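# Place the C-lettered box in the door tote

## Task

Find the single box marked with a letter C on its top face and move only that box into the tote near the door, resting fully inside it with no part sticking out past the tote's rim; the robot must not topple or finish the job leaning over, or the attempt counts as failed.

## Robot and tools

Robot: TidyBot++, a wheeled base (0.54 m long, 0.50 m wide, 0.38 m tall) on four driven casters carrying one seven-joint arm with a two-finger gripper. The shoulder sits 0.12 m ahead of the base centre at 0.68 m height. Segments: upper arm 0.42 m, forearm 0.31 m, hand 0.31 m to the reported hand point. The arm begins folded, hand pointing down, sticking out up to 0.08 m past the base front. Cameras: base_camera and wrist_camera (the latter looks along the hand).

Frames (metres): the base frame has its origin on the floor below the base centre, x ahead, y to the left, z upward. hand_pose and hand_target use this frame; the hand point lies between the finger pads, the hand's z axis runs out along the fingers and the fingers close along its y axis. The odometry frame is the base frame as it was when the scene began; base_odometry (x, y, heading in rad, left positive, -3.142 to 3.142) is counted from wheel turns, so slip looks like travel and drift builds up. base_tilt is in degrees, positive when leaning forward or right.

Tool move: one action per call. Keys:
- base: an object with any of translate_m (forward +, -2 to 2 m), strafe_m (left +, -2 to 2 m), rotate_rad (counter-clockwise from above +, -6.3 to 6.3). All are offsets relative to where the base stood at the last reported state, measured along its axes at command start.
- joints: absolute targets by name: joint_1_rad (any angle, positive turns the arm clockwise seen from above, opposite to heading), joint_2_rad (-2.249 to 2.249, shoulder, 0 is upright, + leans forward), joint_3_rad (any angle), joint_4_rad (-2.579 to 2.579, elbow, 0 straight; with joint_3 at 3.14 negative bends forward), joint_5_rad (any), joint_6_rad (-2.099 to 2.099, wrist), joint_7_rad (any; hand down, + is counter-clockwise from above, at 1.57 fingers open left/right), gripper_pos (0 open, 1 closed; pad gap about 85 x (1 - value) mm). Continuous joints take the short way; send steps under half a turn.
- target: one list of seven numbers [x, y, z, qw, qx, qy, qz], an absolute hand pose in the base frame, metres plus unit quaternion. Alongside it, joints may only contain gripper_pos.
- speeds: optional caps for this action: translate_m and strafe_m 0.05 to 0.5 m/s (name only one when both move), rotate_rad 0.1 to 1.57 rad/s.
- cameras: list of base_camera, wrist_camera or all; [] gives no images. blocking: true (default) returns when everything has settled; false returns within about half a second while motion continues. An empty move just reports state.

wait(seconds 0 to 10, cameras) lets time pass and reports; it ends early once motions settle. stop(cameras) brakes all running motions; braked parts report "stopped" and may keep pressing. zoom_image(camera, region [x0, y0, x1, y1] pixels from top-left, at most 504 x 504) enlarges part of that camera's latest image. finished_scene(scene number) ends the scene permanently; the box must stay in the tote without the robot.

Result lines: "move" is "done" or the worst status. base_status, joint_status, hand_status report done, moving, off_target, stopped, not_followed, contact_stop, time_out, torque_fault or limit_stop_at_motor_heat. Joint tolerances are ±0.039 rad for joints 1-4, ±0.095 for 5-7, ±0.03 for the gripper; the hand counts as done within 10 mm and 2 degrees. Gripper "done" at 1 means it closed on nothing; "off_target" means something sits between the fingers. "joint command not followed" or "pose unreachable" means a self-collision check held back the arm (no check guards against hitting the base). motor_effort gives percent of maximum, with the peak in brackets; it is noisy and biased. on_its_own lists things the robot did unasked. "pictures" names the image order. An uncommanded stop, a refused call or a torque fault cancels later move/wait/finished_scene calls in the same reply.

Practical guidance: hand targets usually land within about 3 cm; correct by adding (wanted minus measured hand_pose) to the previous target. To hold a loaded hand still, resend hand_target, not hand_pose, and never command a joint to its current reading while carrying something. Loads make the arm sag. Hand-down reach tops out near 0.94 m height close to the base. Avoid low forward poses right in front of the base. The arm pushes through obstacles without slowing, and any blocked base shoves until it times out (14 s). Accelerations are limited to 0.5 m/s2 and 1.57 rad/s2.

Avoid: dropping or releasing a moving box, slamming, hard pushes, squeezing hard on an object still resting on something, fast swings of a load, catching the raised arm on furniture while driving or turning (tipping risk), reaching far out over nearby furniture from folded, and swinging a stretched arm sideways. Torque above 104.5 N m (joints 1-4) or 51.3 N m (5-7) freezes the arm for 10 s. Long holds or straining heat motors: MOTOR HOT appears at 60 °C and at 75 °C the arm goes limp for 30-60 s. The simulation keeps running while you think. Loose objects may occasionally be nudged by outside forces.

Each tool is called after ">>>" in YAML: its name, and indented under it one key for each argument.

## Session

>>> move:
  joints: {"joint_1_rad": 0.0, "joint_2_rad": -0.4, "joint_3_rad": 3.14, "joint_4_rad": -1.3, "joint_5_rad": 0, "joint_6_rad": -1.1, "joint_7_rad": 1.57}

Scene clock: 2.50 s.
move: done
base_odometry: x=+0.000 y=+0.000 heading=+0.000
base_tilt: forward=+0.1 right=-0.4
base_status: not commanded
joint_positions: joint_1_rad=+0.007 joint_2_rad=-0.380 joint_3_rad=+3.148 joint_4_rad=-1.314 joint_5_rad=-0.016 joint_6_rad=-1.019 joint_7_rad=+1.537 gripper_pos=+0.000
joint_status: all done
motor_effort: joint_1_rad=+0(2) joint_2_rad=-6(9) joint_3_rad=+0(2) joint_4_rad=+18(21) joint_5_rad=-1(2) joint_6_rad=+8(8) joint_7_rad=+0(1)
hand_pose: x=+0.5047 y=-0.0006 z=+1.1434 quat_wxyz=(-0.015, +0.828, -0.020, +0.560) (m; base frame)
hand_target: x=+0.4844 y=+0.0022 z=+1.1352 quat_wxyz=(+0.000, +0.841, +0.000, +0.540) (m; base frame)
hand_status: not commanded
pictures: base_camera, wrist_camera
Images, in order (width x height): base_camera 644x364, wrist_camera 644x476.

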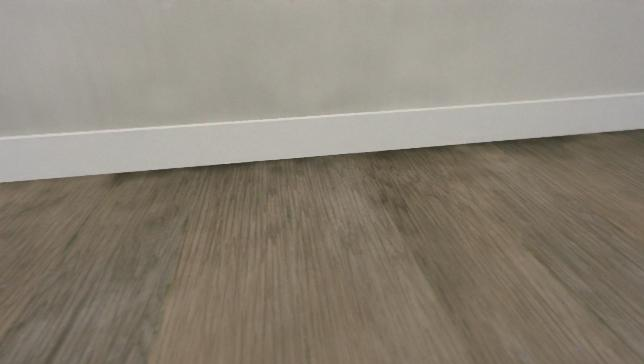

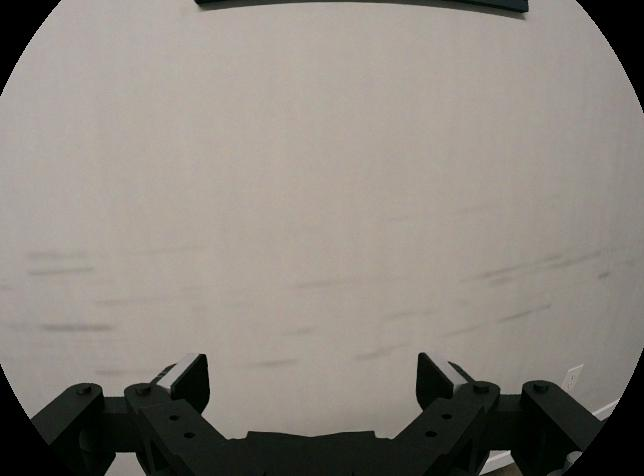

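>>> move:
  base: {"rotate_rad": 1.2}

>>> move:
  base: {"rotate_rad": 1.2}

>>> move:
  base: {"rotate_rad": 1.2}

>>> move:
  base: {"rotate_rad": 1.2}

Scene clock: 6.47 s.
move: done
base_odometry: x=+0.000 y=+0.000 heading=+1.199
base_tilt: forward=+0.1 right=-0.4
base_status: done
joint_positions: joint_1_rad=+0.007 joint_2_rad=-0.380 joint_3_rad=+3.146 joint_4_rad=-1.314 joint_5_rad=-0.016 joint_6_rad=-1.020 joint_7_rad=+1.537 gripper_pos=+0.000
joint_status: not commanded
motor_effort: joint_1_rad=+0(2) joint_2_rad=-5(7) joint_3_rad=+0(2) joint_4_rad=+18(19) joint_5_rad=+0(1) joint_6_rad=+8(8) joint_7_rad=+0(1)
hand_pose: x=+0.5045 y=+0.0003 z=+1.1432 quat_wxyz=(-0.015, +0.829, -0.019, +0.559) (m; base frame)
hand_target: x=+0.4844 y=+0.0022 z=+1.1352 quat_wxyz=(+0.000, +0.841, +0.000, +0.540) (m; base frame)
hand_status: not commanded
pictures: base_camera, wrist_camera
Images, in order (width x height): base_camera 644x364, wrist_camera 644x476.

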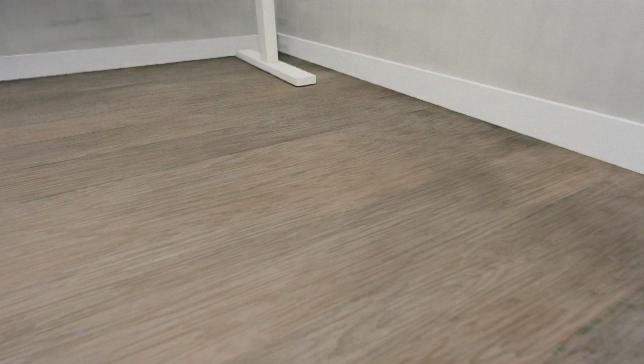

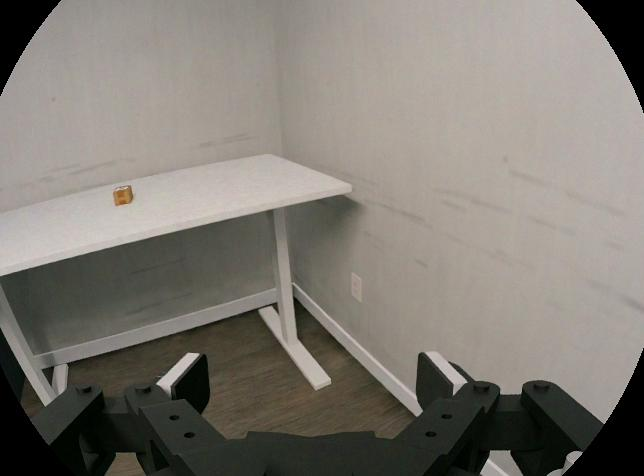

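Scene clock: 8.50 s.
move: done
base_odometry: x=+0.000 y=+0.000 heading=+2.398
base_tilt: forward=+0.1 right=-0.4
base_status: done
joint_positions: joint_1_rad=+0.007 joint_2_rad=-0.380 joint_3_rad=+3.145 joint_4_rad=-1.314 joint_5_rad=-0.016 joint_6_rad=-1.020 joint_7_rad=+1.537 gripper_pos=+0.000
joint_status: not commanded
motor_effort: joint_1_rad=+0(2) joint_2_rad=-5(7) joint_3_rad=-1(3) joint_4_rad=+18(19) joint_5_rad=-1(1) joint_6_rad=+8(8) joint_7_rad=+0(1)
hand_pose: x=+0.5045 y=+0.0008 z=+1.1431 quat_wxyz=(-0.015, +0.829, -0.019, +0.559) (m; base frame)
hand_target: x=+0.4844 y=+0.0022 z=+1.1352 quat_wxyz=(+0.000, +0.841, +0.000, +0.540) (m; base frame)
hand_status: not commanded
pictures: base_camera, wrist_camera
Images, in order (width x height): base_camera 644x364, wrist_camera 644x476.

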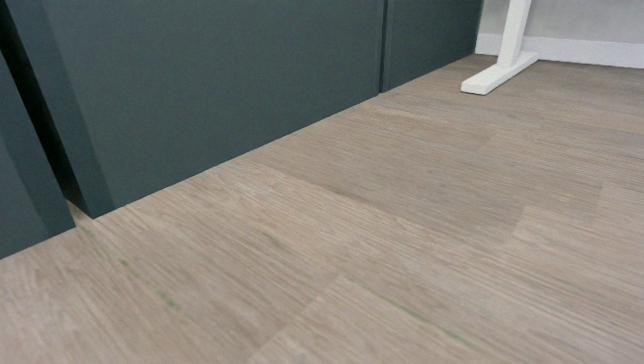

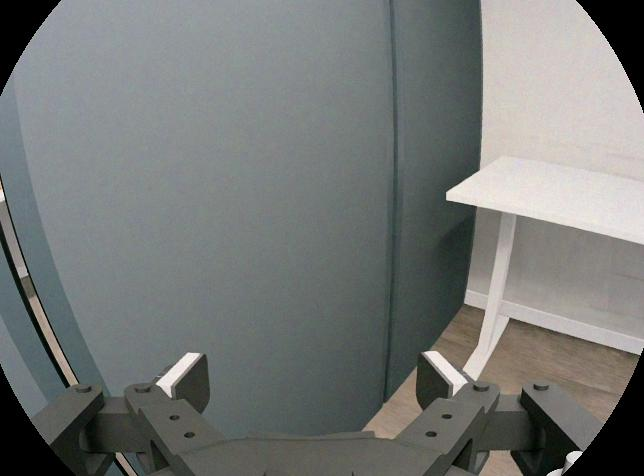

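Scene clock: 10.53 s.
move: done
base_odometry: x=+0.000 y=+0.000 heading=-2.687
base_tilt: forward=+0.1 right=-0.4
base_status: done
joint_positions: joint_1_rad=+0.007 joint_2_rad=-0.380 joint_3_rad=+3.145 joint_4_rad=-1.314 joint_5_rad=-0.016 joint_6_rad=-1.020 joint_7_rad=+1.537 gripper_pos=+0.000
joint_status: not commanded
motor_effort: joint_1_rad=+0(2) joint_2_rad=-5(7) joint_3_rad=-1(2) joint_4_rad=+18(19) joint_5_rad=-1(1) joint_6_rad=+8(8) joint_7_rad=+0(1)
hand_pose: x=+0.5044 y=+0.0012 z=+1.1431 quat_wxyz=(-0.015, +0.829, -0.018, +0.559) (m; base frame)
hand_target: x=+0.4844 y=+0.0022 z=+1.1352 quat_wxyz=(+0.000, +0.841, +0.000, +0.540) (m; base frame)
hand_status: not commanded
pictures: base_camera, wrist_camera
Images, in order (width x height): base_camera 644x364, wrist_camera 644x476.

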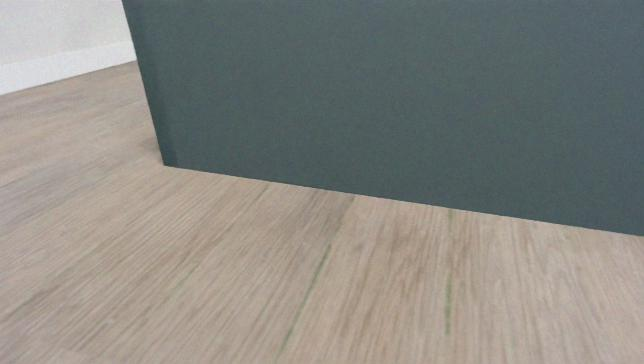

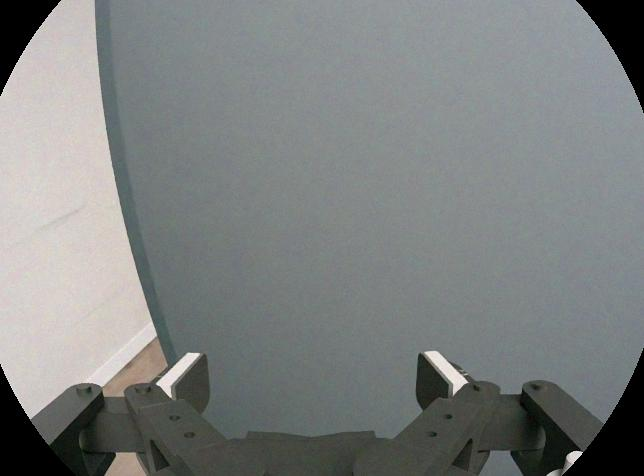

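Scene clock: 12.57 s.
move: done
base_odometry: x=+0.000 y=+0.000 heading=-1.488
base_tilt: forward=+0.0 right=-0.4
base_status: done
joint_positions: joint_1_rad=+0.007 joint_2_rad=-0.380 joint_3_rad=+3.144 joint_4_rad=-1.314 joint_5_rad=-0.016 joint_6_rad=-1.020 joint_7_rad=+1.537 gripper_pos=+0.000
joint_status: not commanded
motor_effort: joint_1_rad=+0(2) joint_2_rad=-5(7) joint_3_rad=-1(2) joint_4_rad=+18(19) joint_5_rad=+0(2) joint_6_rad=+8(8) joint_7_rad=+0(1)
hand_pose: x=+0.5044 y=+0.0014 z=+1.1431 quat_wxyz=(-0.015, +0.829, -0.018, +0.559) (m; base frame)
hand_target: x=+0.4844 y=+0.0022 z=+1.1352 quat_wxyz=(+0.000, +0.841, +0.000, +0.540) (m; base frame)
hand_status: not commanded
pictures: base_camera, wrist_camera
Images, in order (width x height): base_camera 644x364, wrist_camera 644x476.

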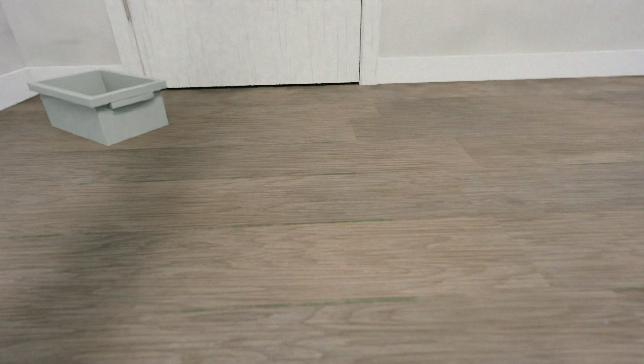

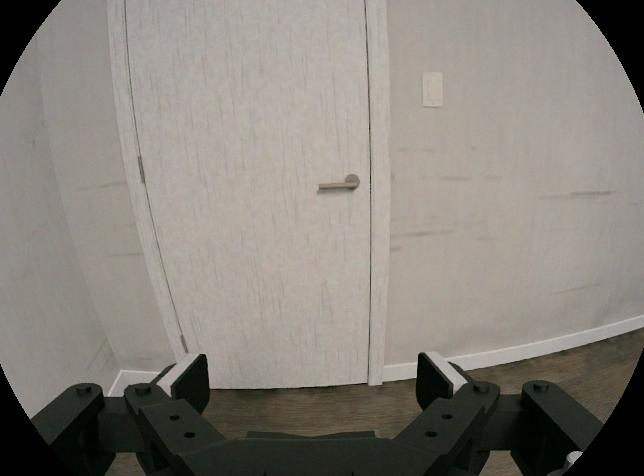

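>>> move:
  base: {"rotate_rad": 3.1}

>>> zoom_image:
  camera: "wrist_camera"
  region: [260, 130, 380, 230]

Scene clock: 23.60 s.
move: done
base_odometry: x=+0.000 y=+0.000 heading=+1.611
base_tilt: forward=+0.1 right=-0.4
base_status: done
joint_positions: joint_1_rad=+0.007 joint_2_rad=-0.380 joint_3_rad=+3.144 joint_4_rad=-1.314 joint_5_rad=-0.016 joint_6_rad=-1.020 joint_7_rad=+1.537 gripper_pos=+0.000
joint_status: not commanded
motor_effort: joint_1_rad=+1(2) joint_2_rad=-5(8) joint_3_rad=+0(3) joint_4_rad=+18(19) joint_5_rad=-1(2) joint_6_rad=+8(8) joint_7_rad=+0(1)
hand_pose: x=+0.5044 y=+0.0014 z=+1.1431 quat_wxyz=(-0.015, +0.829, -0.018, +0.559) (m; base frame)
hand_target: x=+0.4844 y=+0.0022 z=+1.1352 quat_wxyz=(+0.000, +0.841, +0.000, +0.540) (m; base frame)
hand_status: not commanded
pictures: base_camera, wrist_camera
Images, in order (width x height): base_camera 644x364, wrist_camera 644x476.

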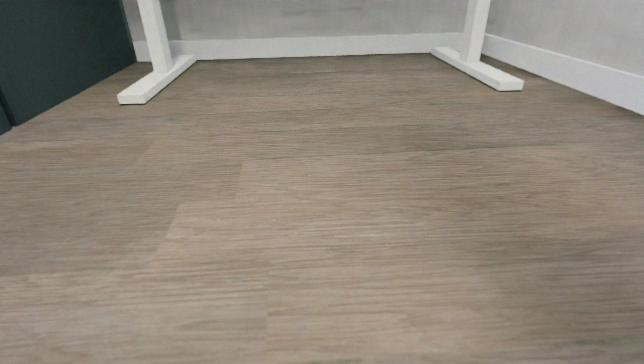

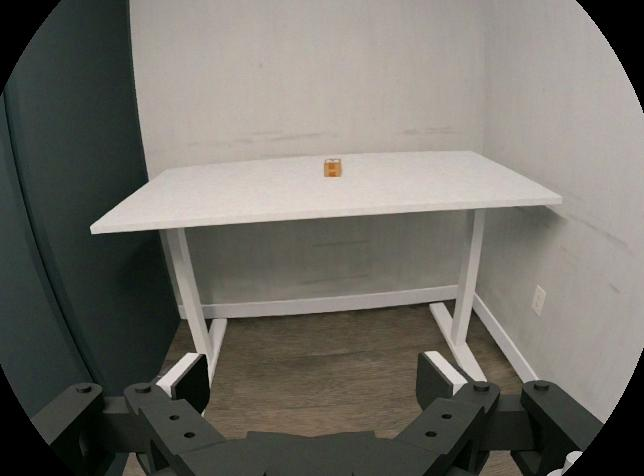

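Scaled by 4.200.

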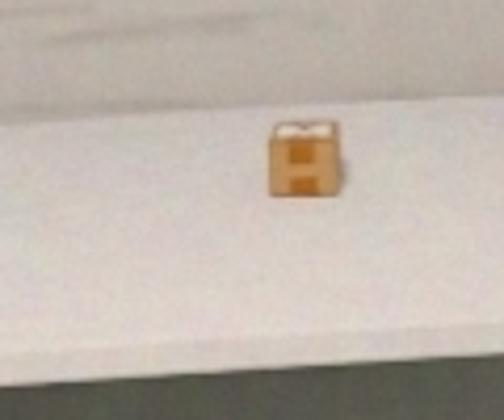

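>>> move:
  base: {"translate_m": 0.45}

>>> zoom_image:
  camera: "wrist_camera"
  region: [280, 160, 400, 260]

Scene clock: 28.47 s.
move: done
base_odometry: x=-0.018 y=+0.450 heading=+1.612
base_tilt: forward=+0.1 right=-0.5
base_status: done
joint_positions: joint_1_rad=+0.007 joint_2_rad=-0.389 joint_3_rad=+3.144 joint_4_rad=-1.313 joint_5_rad=-0.016 joint_6_rad=-1.022 joint_7_rad=+1.537 gripper_pos=+0.000
joint_status: not commanded
motor_effort: joint_1_rad=+1(1) joint_2_rad=-5(10) joint_3_rad=+0(2) joint_4_rad=+18(19) joint_5_rad=+0(1) joint_6_rad=+8(8) joint_7_rad=+0(1)
hand_pose: x=+0.5000 y=+0.0015 z=+1.1467 quat_wxyz=(-0.015, +0.826, -0.018, +0.563) (m; base frame)
hand_target: x=+0.4844 y=+0.0022 z=+1.1352 quat_wxyz=(+0.000, +0.841, +0.000, +0.540) (m; base frame)
hand_status: not commanded
pictures: base_camera, wrist_camera
Images, in order (width x height): base_camera 644x364, wrist_camera 644x476.

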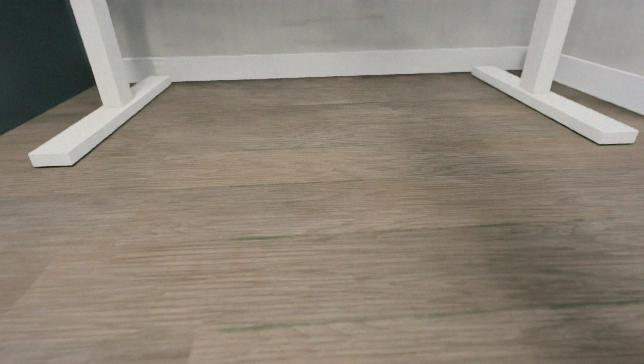

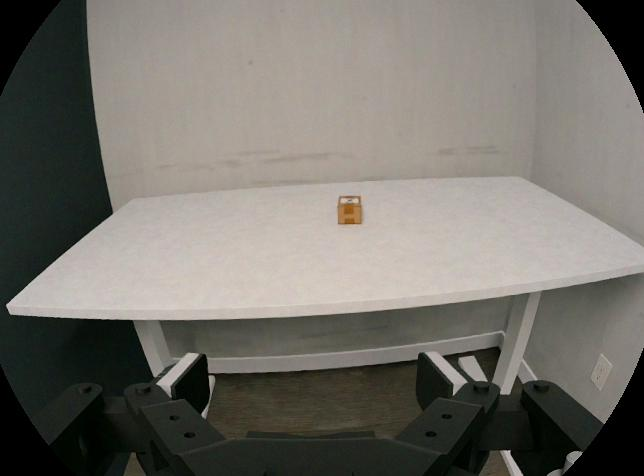

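Scaled by 4.200.

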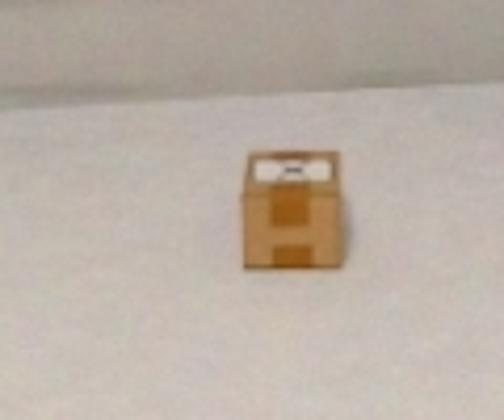

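>>> zoom_image:
  camera: "wrist_camera"
  region: [334, 190, 366, 214]

Scaled by 15.750.

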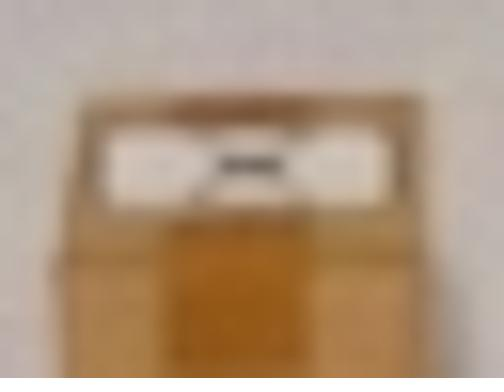

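>>> move:
  base: {"rotate_rad": 1.708}

>>> move:
  base: {"translate_m": 0.28, "strafe_m": 1.42}

Scene clock: 49.10 s.
move: done
base_odometry: x=-0.018 y=+0.450 heading=-2.964
base_tilt: forward=+0.1 right=-0.4
base_status: done
joint_positions: joint_1_rad=+0.007 joint_2_rad=-0.389 joint_3_rad=+3.144 joint_4_rad=-1.313 joint_5_rad=-0.016 joint_6_rad=-1.022 joint_7_rad=+1.537 gripper_pos=+0.000
joint_status: not commanded
motor_effort: joint_1_rad=+0(1) joint_2_rad=-5(7) joint_3_rad=+0(2) joint_4_rad=+18(19) joint_5_rad=-1(2) joint_6_rad=+8(8) joint_7_rad=+0(1)
hand_pose: x=+0.5000 y=+0.0015 z=+1.1467 quat_wxyz=(-0.015, +0.826, -0.018, +0.563) (m; base frame)
hand_target: x=+0.4844 y=+0.0022 z=+1.1352 quat_wxyz=(+0.000, +0.841, +0.000, +0.540) (m; base frame)
hand_status: not commanded
pictures: base_camera, wrist_camera
Images, in order (width x height): base_camera 644x364, wrist_camera 644x476.

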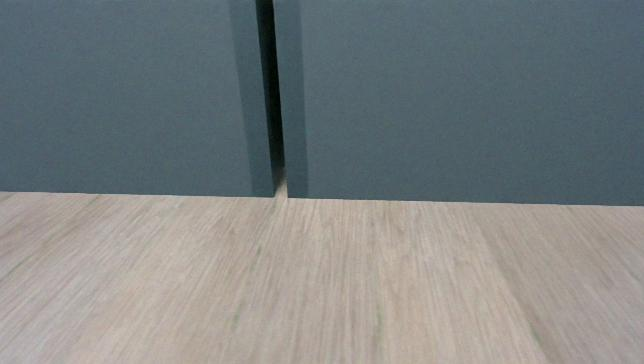

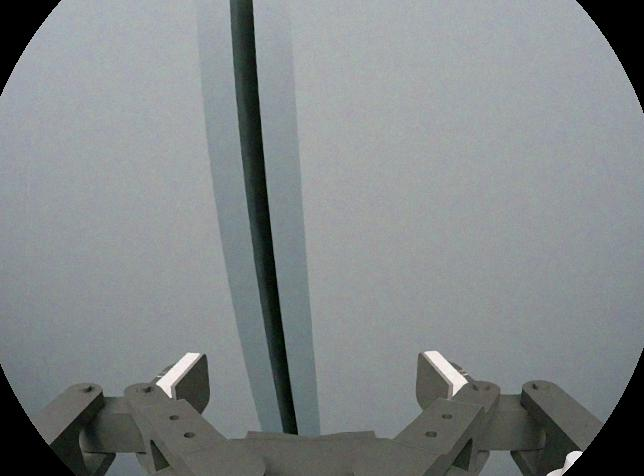

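Scene clock: 53.37 s.
move: done
base_odometry: x=-0.044 y=-0.997 heading=-2.963
base_tilt: forward=+0.1 right=-0.5
base_status: done
joint_positions: joint_1_rad=+0.007 joint_2_rad=-0.389 joint_3_rad=+3.144 joint_4_rad=-1.313 joint_5_rad=-0.016 joint_6_rad=-1.022 joint_7_rad=+1.537 gripper_pos=+0.000
joint_status: not commanded
motor_effort: joint_1_rad=+1(1) joint_2_rad=-5(6) joint_3_rad=+0(3) joint_4_rad=+18(18) joint_5_rad=-1(2) joint_6_rad=+8(8) joint_7_rad=+0(1)
hand_pose: x=+0.5000 y=+0.0015 z=+1.1467 quat_wxyz=(-0.015, +0.826, -0.018, +0.563) (m; base frame)
hand_target: x=+0.4844 y=+0.0022 z=+1.1352 quat_wxyz=(+0.000, +0.841, +0.000, +0.540) (m; base frame)
hand_status: not commanded
pictures: base_camera, wrist_camera
Images, in order (width x height): base_camera 644x364, wrist_camera 644x476.

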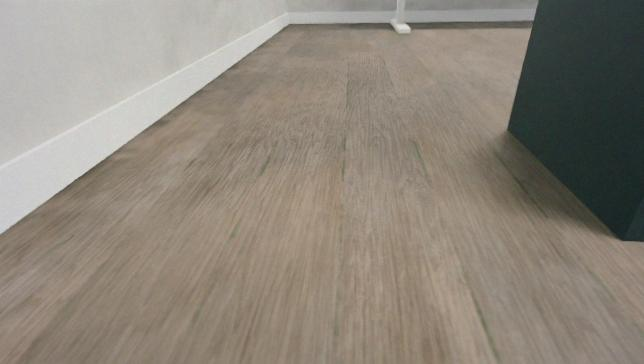

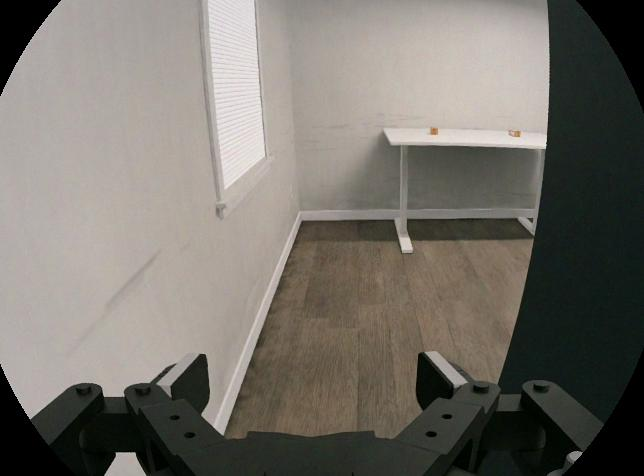

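>>> move:
  base: {"rotate_rad": -0.085}
  cameras: []

>>> move:
  base: {"translate_m": 1.6}
  cameras: []

>>> move:
  base: {"translate_m": 0.65, "strafe_m": -0.75}

>>> zoom_image:
  camera: "wrist_camera"
  region: [260, 100, 460, 260]

Scene clock: 65.27 s.
move: done
base_odometry: x=-0.043 y=-0.998 heading=-3.049
base_tilt: forward=+0.1 right=-0.4
base_status: done
joint_positions: joint_1_rad=+0.007 joint_2_rad=-0.389 joint_3_rad=+3.144 joint_4_rad=-1.313 joint_5_rad=-0.016 joint_6_rad=-1.022 joint_7_rad=+1.537 gripper_pos=+0.000
joint_status: not commanded
motor_effort: joint_1_rad=+0(1) joint_2_rad=-5(6) joint_3_rad=-1(3) joint_4_rad=+18(19) joint_5_rad=+0(1) joint_6_rad=+8(8) joint_7_rad=+0(0)
hand_pose: x=+0.5000 y=+0.0014 z=+1.1467 quat_wxyz=(-0.015, +0.826, -0.018, +0.563) (m; base frame)
hand_target: x=+0.4844 y=+0.0022 z=+1.1352 quat_wxyz=(+0.000, +0.841, +0.000, +0.540) (m; base frame)
hand_status: not commanded
pictures: none
No camera images: "cameras" was empty.

Scene clock: 69.83 s.
move: done
base_odometry: x=-1.637 y=-1.147 heading=-3.049
base_tilt: forward=+0.0 right=-0.5
base_status: done
joint_positions: joint_1_rad=+0.007 joint_2_rad=-0.394 joint_3_rad=+3.144 joint_4_rad=-1.312 joint_5_rad=-0.016 joint_6_rad=-1.023 joint_7_rad=+1.537 gripper_pos=+0.000
joint_status: not commanded
motor_effort: joint_1_rad=+0(1) joint_2_rad=-4(8) joint_3_rad=+0(2) joint_4_rad=+18(19) joint_5_rad=-1(2) joint_6_rad=+8(8) joint_7_rad=+0(1)
hand_pose: x=+0.4976 y=+0.0015 z=+1.1487 quat_wxyz=(-0.015, +0.825, -0.018, +0.565) (m; base frame)
hand_target: x=+0.4844 y=+0.0022 z=+1.1352 quat_wxyz=(+0.000, +0.841, +0.000, +0.540) (m; base frame)
hand_status: not commanded
pictures: none
No camera images: "cameras" was empty.

Scene clock: 72.67 s.
move: done
base_odometry: x=-2.354 y=-0.460 heading=-3.048
base_tilt: forward=+0.1 right=-0.5
base_status: done
joint_positions: joint_1_rad=+0.007 joint_2_rad=-0.397 joint_3_rad=+3.144 joint_4_rad=-1.311 joint_5_rad=-0.016 joint_6_rad=-1.023 joint_7_rad=+1.537 gripper_pos=+0.000
joint_status: not commanded
motor_effort: joint_1_rad=+0(1) joint_2_rad=-4(8) joint_3_rad=-1(2) joint_4_rad=+18(19) joint_5_rad=-1(1) joint_6_rad=+8(8) joint_7_rad=+0(1)
hand_pose: x=+0.4961 y=+0.0015 z=+1.1500 quat_wxyz=(-0.015, +0.824, -0.018, +0.566) (m; base frame)
hand_target: x=+0.4844 y=+0.0022 z=+1.1352 quat_wxyz=(+0.000, +0.841, +0.000, +0.540) (m; base frame)
hand_status: not commanded
pictures: base_camera, wrist_camera
Images, in order (width x height): base_camera 644x364, wrist_camera 644x476.

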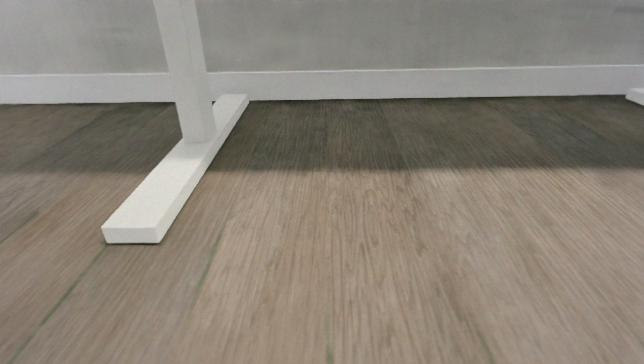

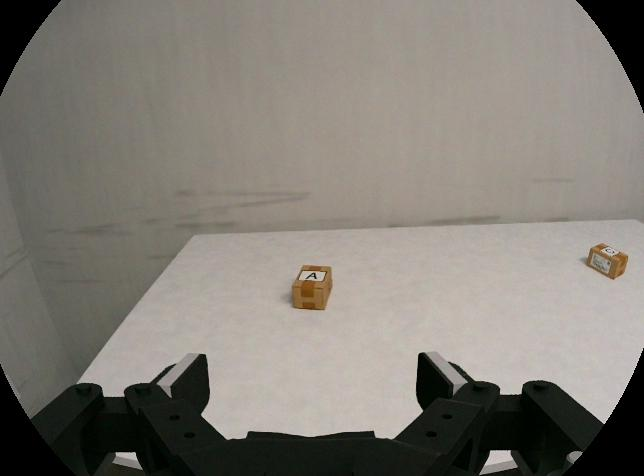

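Scaled by 2.520.

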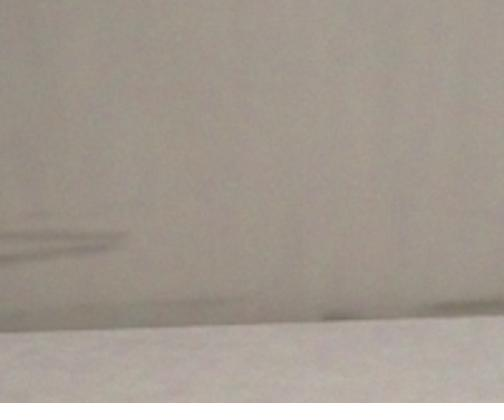

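>>> zoom_image:
  camera: "wrist_camera"
  region: [574, 230, 644, 290]

Scaled by 7.200.

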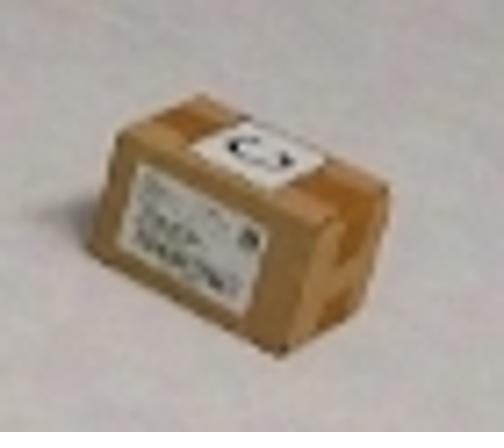

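>>> move:
  base: {"translate_m": 0.22, "strafe_m": -0.6}

>>> zoom_image:
  camera: "wrist_camera"
  region: [242, 258, 402, 378]

Scene clock: 83.37 s.
move: done
base_odometry: x=-2.629 y=+0.117 heading=-3.047
base_tilt: forward=+0.1 right=-0.4
base_status: done
joint_positions: joint_1_rad=+0.007 joint_2_rad=-0.397 joint_3_rad=+3.144 joint_4_rad=-1.311 joint_5_rad=-0.016 joint_6_rad=-1.023 joint_7_rad=+1.537 gripper_pos=+0.000
joint_status: not commanded
motor_effort: joint_1_rad=+0(1) joint_2_rad=-5(6) joint_3_rad=+0(3) joint_4_rad=+18(18) joint_5_rad=-1(1) joint_6_rad=+8(8) joint_7_rad=+0(0)
hand_pose: x=+0.4960 y=+0.0016 z=+1.1501 quat_wxyz=(-0.015, +0.824, -0.018, +0.566) (m; base frame)
hand_target: x=+0.4844 y=+0.0022 z=+1.1352 quat_wxyz=(+0.000, +0.841, +0.000, +0.540) (m; base frame)
hand_status: not commanded
pictures: base_camera, wrist_camera
Images, in order (width x height): base_camera 644x364, wrist_camera 644x476.

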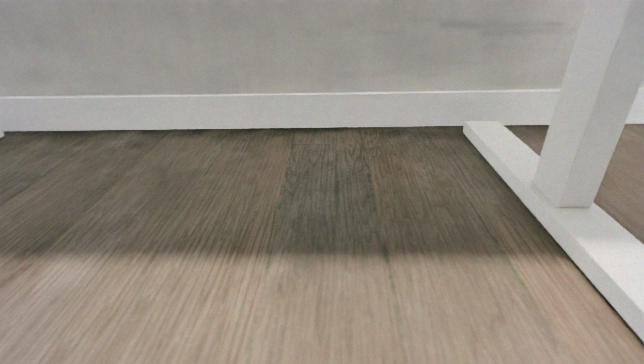

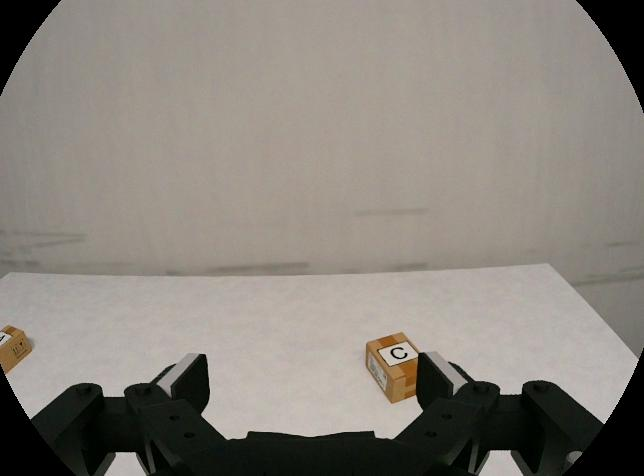

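Scaled by 3.150.

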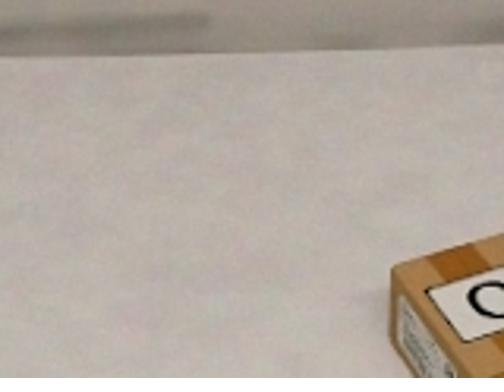

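>>> zoom_image:
  camera: "wrist_camera"
  region: [345, 320, 445, 410]

Scaled by 5.040.

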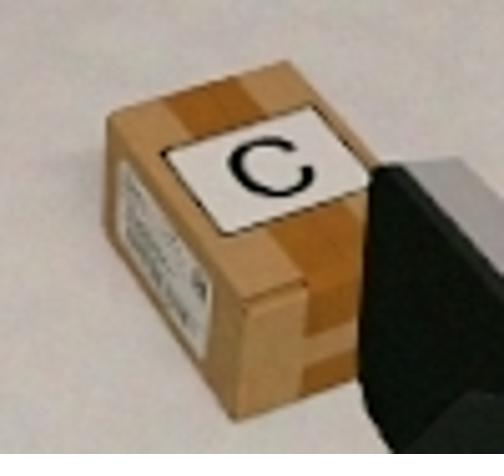

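>>> move:
  base: {"translate_m": 0.152, "strafe_m": -0.381, "rotate_rad": 0.38}

>>> zoom_image:
  camera: "wrist_camera"
  region: [242, 318, 402, 448]

Scene clock: 96.50 s.
move: done
base_odometry: x=-2.816 y=+0.481 heading=-2.667
base_tilt: forward=+0.1 right=-0.4
base_status: done
joint_positions: joint_1_rad=+0.007 joint_2_rad=-0.401 joint_3_rad=+3.148 joint_4_rad=-1.307 joint_5_rad=-0.010 joint_6_rad=-1.027 joint_7_rad=+1.537 gripper_pos=+0.000
joint_status: not commanded
motor_effort: joint_1_rad=+0(4) joint_2_rad=-4(14) joint_3_rad=+0(13) joint_4_rad=+18(20) joint_5_rad=-1(5) joint_6_rad=+8(9) joint_7_rad=+0(1)
hand_pose: x=+0.4935 y=-0.0020 z=+1.1526 quat_wxyz=(-0.012, +0.823, -0.020, +0.568) (m; base frame)
hand_target: x=+0.4844 y=+0.0022 z=+1.1352 quat_wxyz=(+0.000, +0.841, +0.000, +0.540) (m; base frame)
hand_status: not commanded
pictures: base_camera, wrist_camera
Images, in order (width x height): base_camera 644x364, wrist_camera 644x476.

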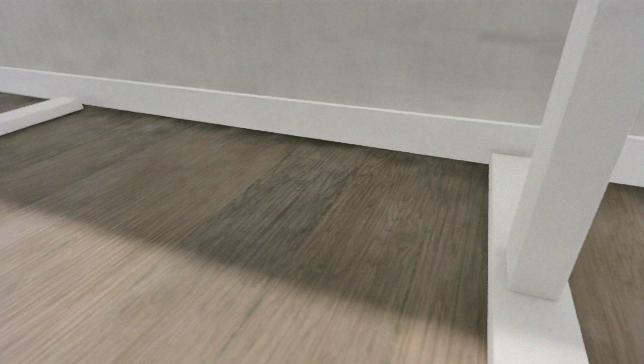

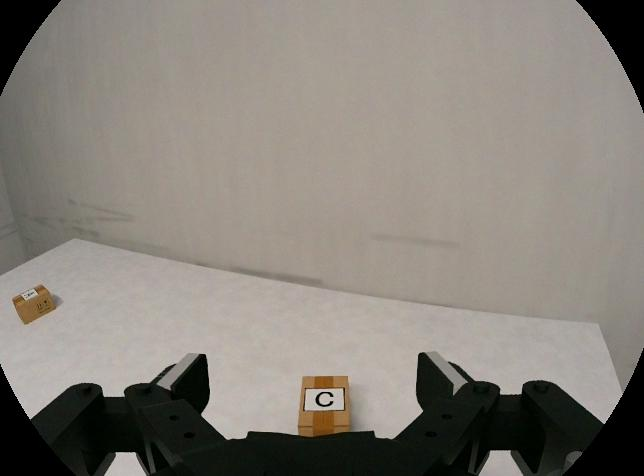

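Scaled by 3.150.

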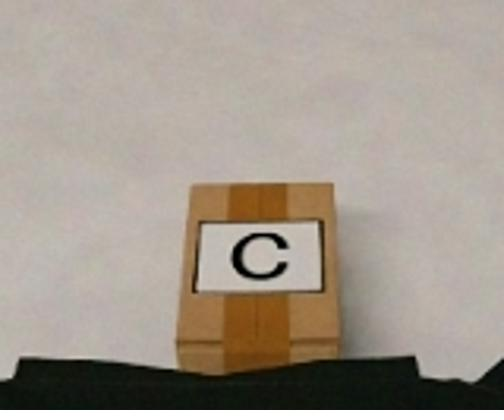

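>>> move:
  base: {"strafe_m": -0.006}
  joints: {"joint_2_rad": 0.24, "joint_4_rad": -1.02, "joint_6_rad": -1.16, "joint_1_rad": 0.0}

Scene clock: 110.77 s.
move: done
base_odometry: x=-2.818 y=+0.486 heading=-2.666
base_tilt: forward=+0.1 right=-0.4
base_status: done
joint_positions: joint_1_rad=+0.007 joint_2_rad=+0.224 joint_3_rad=+3.147 joint_4_rad=-1.037 joint_5_rad=-0.010 joint_6_rad=-1.077 joint_7_rad=+1.537 gripper_pos=+0.000
joint_status: all done
motor_effort: joint_1_rad=+1(2) joint_2_rad=-30(34) joint_3_rad=-1(3) joint_4_rad=+19(21) joint_5_rad=-1(2) joint_6_rad=+6(9) joint_7_rad=+0(0)
hand_pose: x=+0.7359 y=-0.0031 z=+0.9719 quat_wxyz=(-0.009, +0.920, -0.022, +0.391) (m; base frame)
hand_target: x=+0.7239 y=+0.0022 z=+0.9530 quat_wxyz=(-0.001, +0.936, +0.000, +0.353) (m; base frame)
hand_status: not commanded
pictures: base_camera, wrist_camera
Images, in order (width x height): base_camera 644x364, wrist_camera 644x476.

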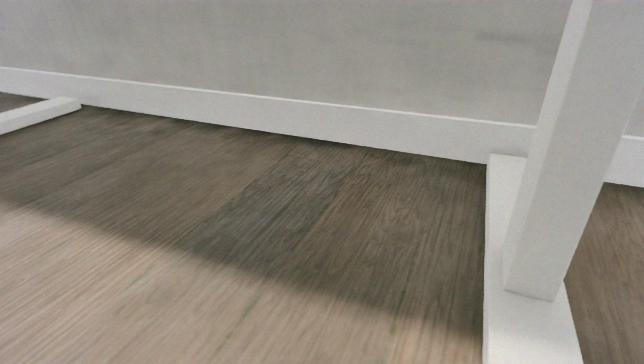

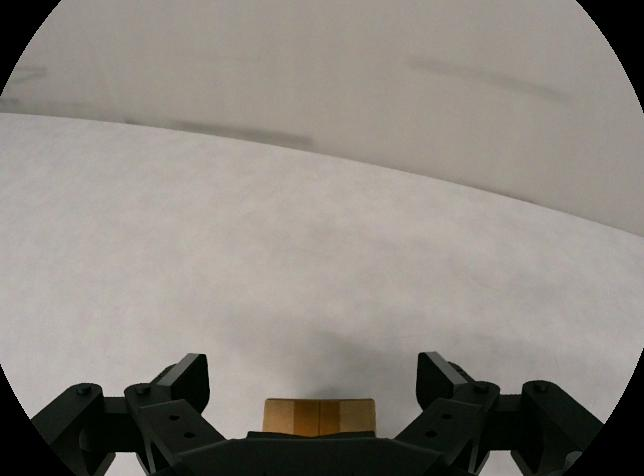

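>>> move:
  joints: {"joint_2_rad": 0.265, "joint_4_rad": -1.107, "joint_6_rad": -1.2}

Scene clock: 116.07 s.
move: done
base_odometry: x=-2.818 y=+0.486 heading=-2.666
base_tilt: forward=+0.1 right=-0.4
base_status: not commanded
joint_positions: joint_1_rad=+0.007 joint_2_rad=+0.242 joint_3_rad=+3.147 joint_4_rad=-1.100 joint_5_rad=-0.010 joint_6_rad=-1.120 joint_7_rad=+1.537 gripper_pos=+0.000
joint_status: all done
motor_effort: joint_1_rad=+0(1) joint_2_rad=-31(32) joint_3_rad=+0(1) joint_4_rad=+19(21) joint_5_rad=-1(1) joint_6_rad=+5(7) joint_7_rad=+0(1)
hand_pose: x=+0.7219 y=-0.0029 z=+0.9195 quat_wxyz=(-0.008, +0.943, -0.022, +0.333) (m; base frame)
hand_target: x=+0.7052 y=+0.0022 z=+0.8878 quat_wxyz=(-0.001, +0.960, +0.000, +0.281) (m; base frame)
hand_status: not commanded
pictures: base_camera, wrist_camera
Images, in order (width x height): base_camera 644x364, wrist_camera 644x476.

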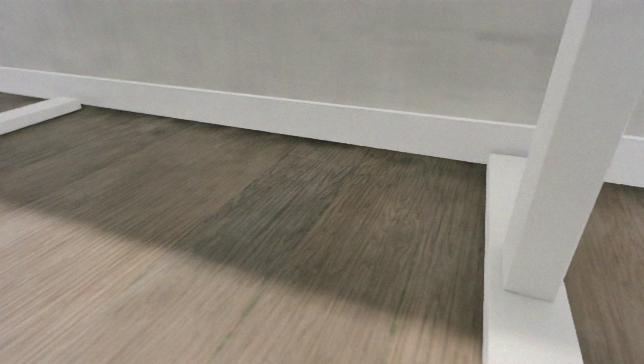

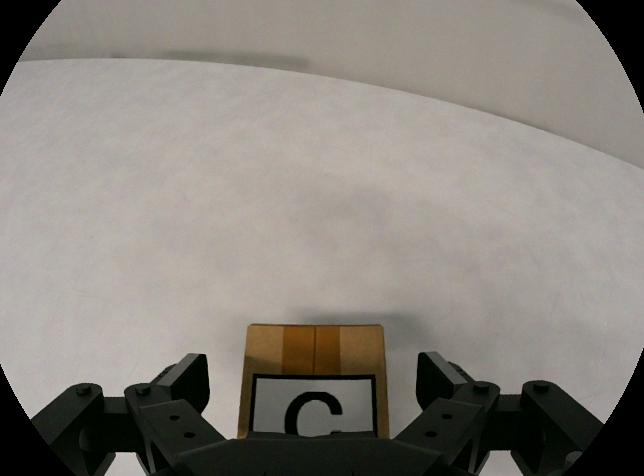

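>>> move:
  joints: {"joint_4_rad": -1.132, "joint_6_rad": -1.22}

Scene clock: 122.67 s.
move: done
base_odometry: x=-2.818 y=+0.486 heading=-2.666
base_tilt: forward=+0.1 right=-0.4
base_status: not commanded
joint_positions: joint_1_rad=+0.007 joint_2_rad=+0.243 joint_3_rad=+3.147 joint_4_rad=-1.123 joint_5_rad=-0.010 joint_6_rad=-1.141 joint_7_rad=+1.537 gripper_pos=+0.000
joint_status: all done
motor_effort: joint_1_rad=+0(1) joint_2_rad=-30(31) joint_3_rad=-1(1) joint_4_rad=+19(20) joint_5_rad=-1(1) joint_6_rad=+5(6) joint_7_rad=+0(1)
hand_pose: x=+0.7129 y=-0.0028 z=+0.9036 quat_wxyz=(-0.008, +0.950, -0.022, +0.312) (m; base frame)
hand_target: x=+0.6947 y=+0.0021 z=+0.8728 quat_wxyz=(-0.001, +0.966, +0.000, +0.259) (m; base frame)
hand_status: not commanded
pictures: base_camera, wrist_camera
Images, in order (width x height): base_camera 644x364, wrist_camera 644x476.

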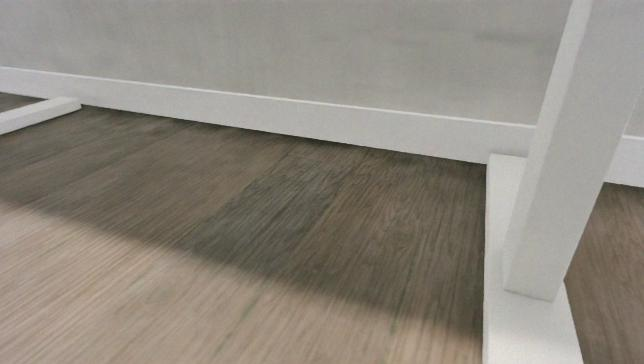

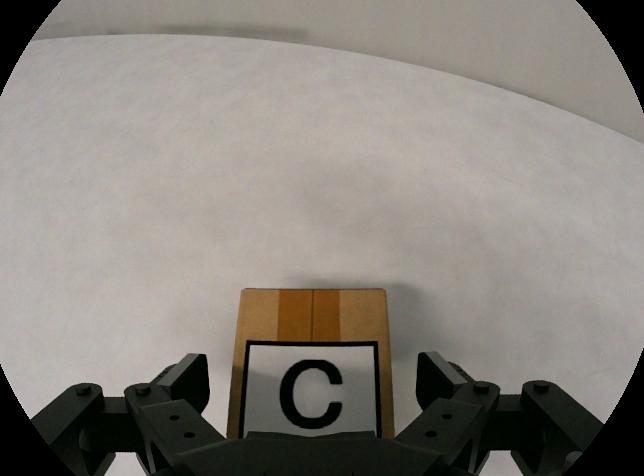

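>>> move:
  joints: {"gripper_pos": 0.6}
  cameras: []

>>> move:
  joints: {"joint_2_rad": 0.0}

Scene clock: 125.63 s.
move: off_target
base_odometry: x=-2.818 y=+0.486 heading=-2.666
base_tilt: forward=+0.1 right=-0.4
base_status: not commanded
joint_positions: joint_1_rad=+0.007 joint_2_rad=+0.243 joint_3_rad=+3.147 joint_4_rad=-1.122 joint_5_rad=-0.010 joint_6_rad=-1.141 joint_7_rad=+1.537 gripper_pos=+0.353
joint_status: gripper_pos off_target (ended at +0.353, target +0.600)
motor_effort: joint_1_rad=+1(1) joint_2_rad=-28(31) joint_3_rad=-1(2) joint_4_rad=+17(20) joint_5_rad=-1(1) joint_6_rad=+4(6) joint_7_rad=+0(0)
hand_pose: x=+0.7129 y=-0.0028 z=+0.9043 quat_wxyz=(-0.008, +0.950, -0.022, +0.313) (m; base frame)
hand_target: x=+0.6947 y=+0.0021 z=+0.8728 quat_wxyz=(-0.001, +0.966, +0.000, +0.259) (m; base frame)
hand_status: not commanded
pictures: none
No camera images: "cameras" was empty.

Scene clock: 126.93 s.
move: done
base_odometry: x=-2.818 y=+0.486 heading=-2.666
base_tilt: forward=+0.1 right=-0.4
base_status: not commanded
joint_positions: joint_1_rad=+0.007 joint_2_rad=-0.003 joint_3_rad=+3.147 joint_4_rad=-1.135 joint_5_rad=-0.010 joint_6_rad=-1.148 joint_7_rad=+1.537 gripper_pos=+0.353
joint_status: all done
motor_effort: joint_1_rad=+0(2) joint_2_rad=-21(36) joint_3_rad=-1(1) joint_4_rad=+20(22) joint_5_rad=-1(1) joint_6_rad=+7(7) joint_7_rad=+0(0)
hand_pose: x=+0.6387 y=-0.0022 z=+1.0331 quat_wxyz=(-0.010, +0.909, -0.021, +0.417) (m; base frame)
hand_target: x=+0.6246 y=+0.0021 z=+1.0170 quat_wxyz=(+0.000, +0.923, +0.000, +0.385) (m; base frame)
hand_status: not commanded
pictures: base_camera, wrist_camera
Images, in order (width x height): base_camera 644x364, wrist_camera 644x476.

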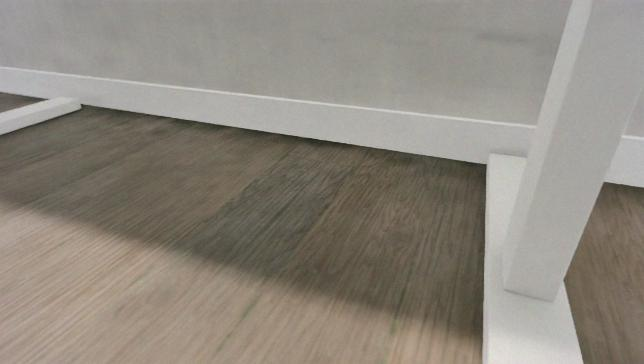

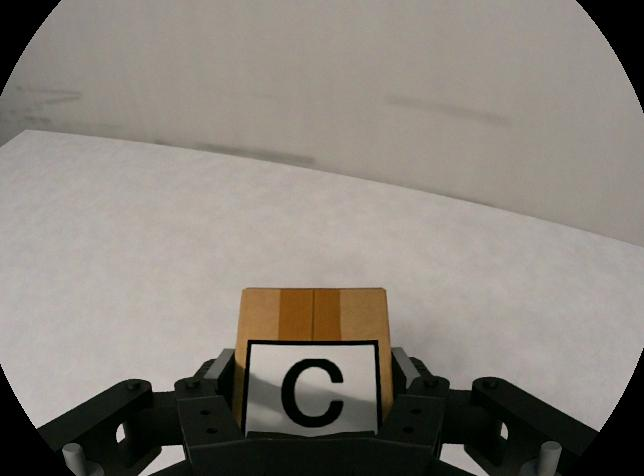

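>>> move:
  base: {"translate_m": -0.269, "strafe_m": 1.81, "rotate_rad": 2.759}
  joints: {"joint_2_rad": -0.5, "joint_4_rad": -1.8, "joint_6_rad": -0.8, "gripper_pos": 0.9}
  speeds: {"rotate_rad": 1.0}

Scene clock: 147.83 s.
move: time_out
base_odometry: x=-2.791 y=+0.447 heading=-2.566
base_tilt: forward=+0.0 right=-0.4
base_status: translate_m time_out (by the wheels' count: -0.007 of -0.269); strafe_m time_out (by the wheels' count: +0.047 of +1.810); rotate_rad time_out (by the wheels' count: +0.100 of +2.759)
joint_positions: joint_1_rad=-0.004 joint_2_rad=-0.477 joint_3_rad=+3.137 joint_4_rad=-1.794 joint_5_rad=-0.010 joint_6_rad=-0.890 joint_7_rad=+1.537 gripper_pos=+0.353
joint_status: gripper_pos off_target (ended at +0.353, target +0.900); the others done
motor_effort: joint_1_rad=+0(15) joint_2_rad=-4(29) joint_3_rad=+0(15) joint_4_rad=+21(22) joint_5_rad=+0(5) joint_6_rad=+8(8) joint_7_rad=+0(1)
hand_pose: x=+0.4803 y=+0.0072 z=+0.9495 quat_wxyz=(-0.014, +0.893, -0.012, +0.450) (m; base frame)
hand_target: x=+0.4889 y=+0.0021 z=+0.9780 quat_wxyz=(+0.000, +0.867, +0.000, +0.498) (m; base frame)
hand_status: not commanded
pictures: base_camera, wrist_camera
Images, in order (width x height): base_camera 644x364, wrist_camera 644x476.

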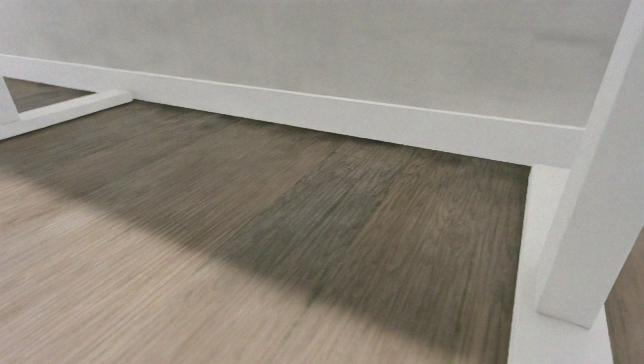

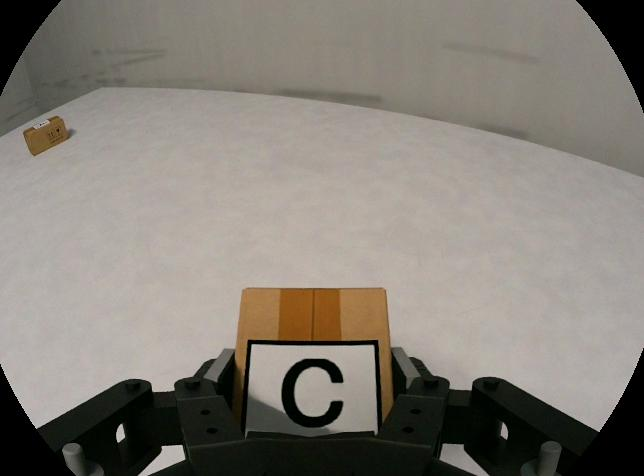

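>>> move:
  base: {"translate_m": -0.12}

Scene clock: 164.50 s.
move: done
base_odometry: x=-2.690 y=+0.512 heading=-2.566
base_tilt: forward=+0.0 right=-0.4
base_status: done
joint_positions: joint_1_rad=-0.004 joint_2_rad=-0.494 joint_3_rad=+3.137 joint_4_rad=-1.794 joint_5_rad=-0.010 joint_6_rad=-0.889 joint_7_rad=+1.537 gripper_pos=+0.353
joint_status: not commanded
motor_effort: joint_1_rad=+0(1) joint_2_rad=-4(10) joint_3_rad=+0(1) joint_4_rad=+21(22) joint_5_rad=-1(1) joint_6_rad=+8(8) joint_7_rad=+0(0)
hand_pose: x=+0.4760 y=+0.0072 z=+0.9557 quat_wxyz=(-0.014, +0.889, -0.012, +0.458) (m; base frame)
hand_target: x=+0.4889 y=+0.0021 z=+0.9780 quat_wxyz=(+0.000, +0.867, +0.000, +0.498) (m; base frame)
hand_status: not commanded
pictures: base_camera, wrist_camera
Images, in order (width x height): base_camera 644x364, wrist_camera 644x476.

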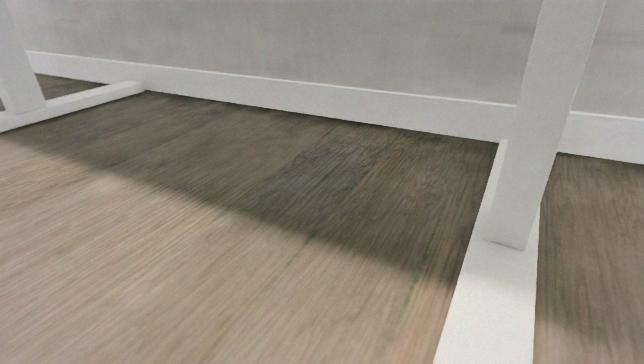

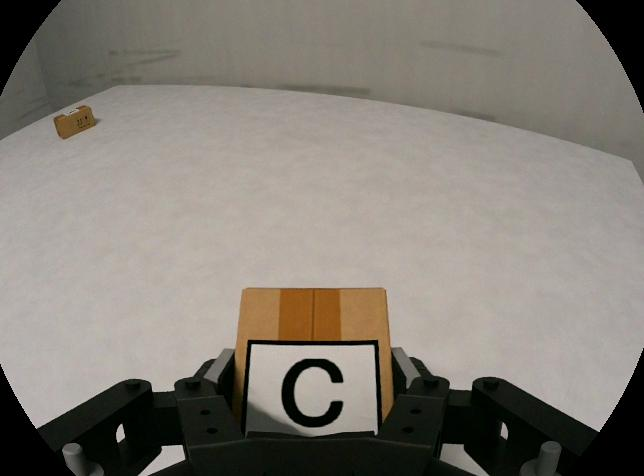

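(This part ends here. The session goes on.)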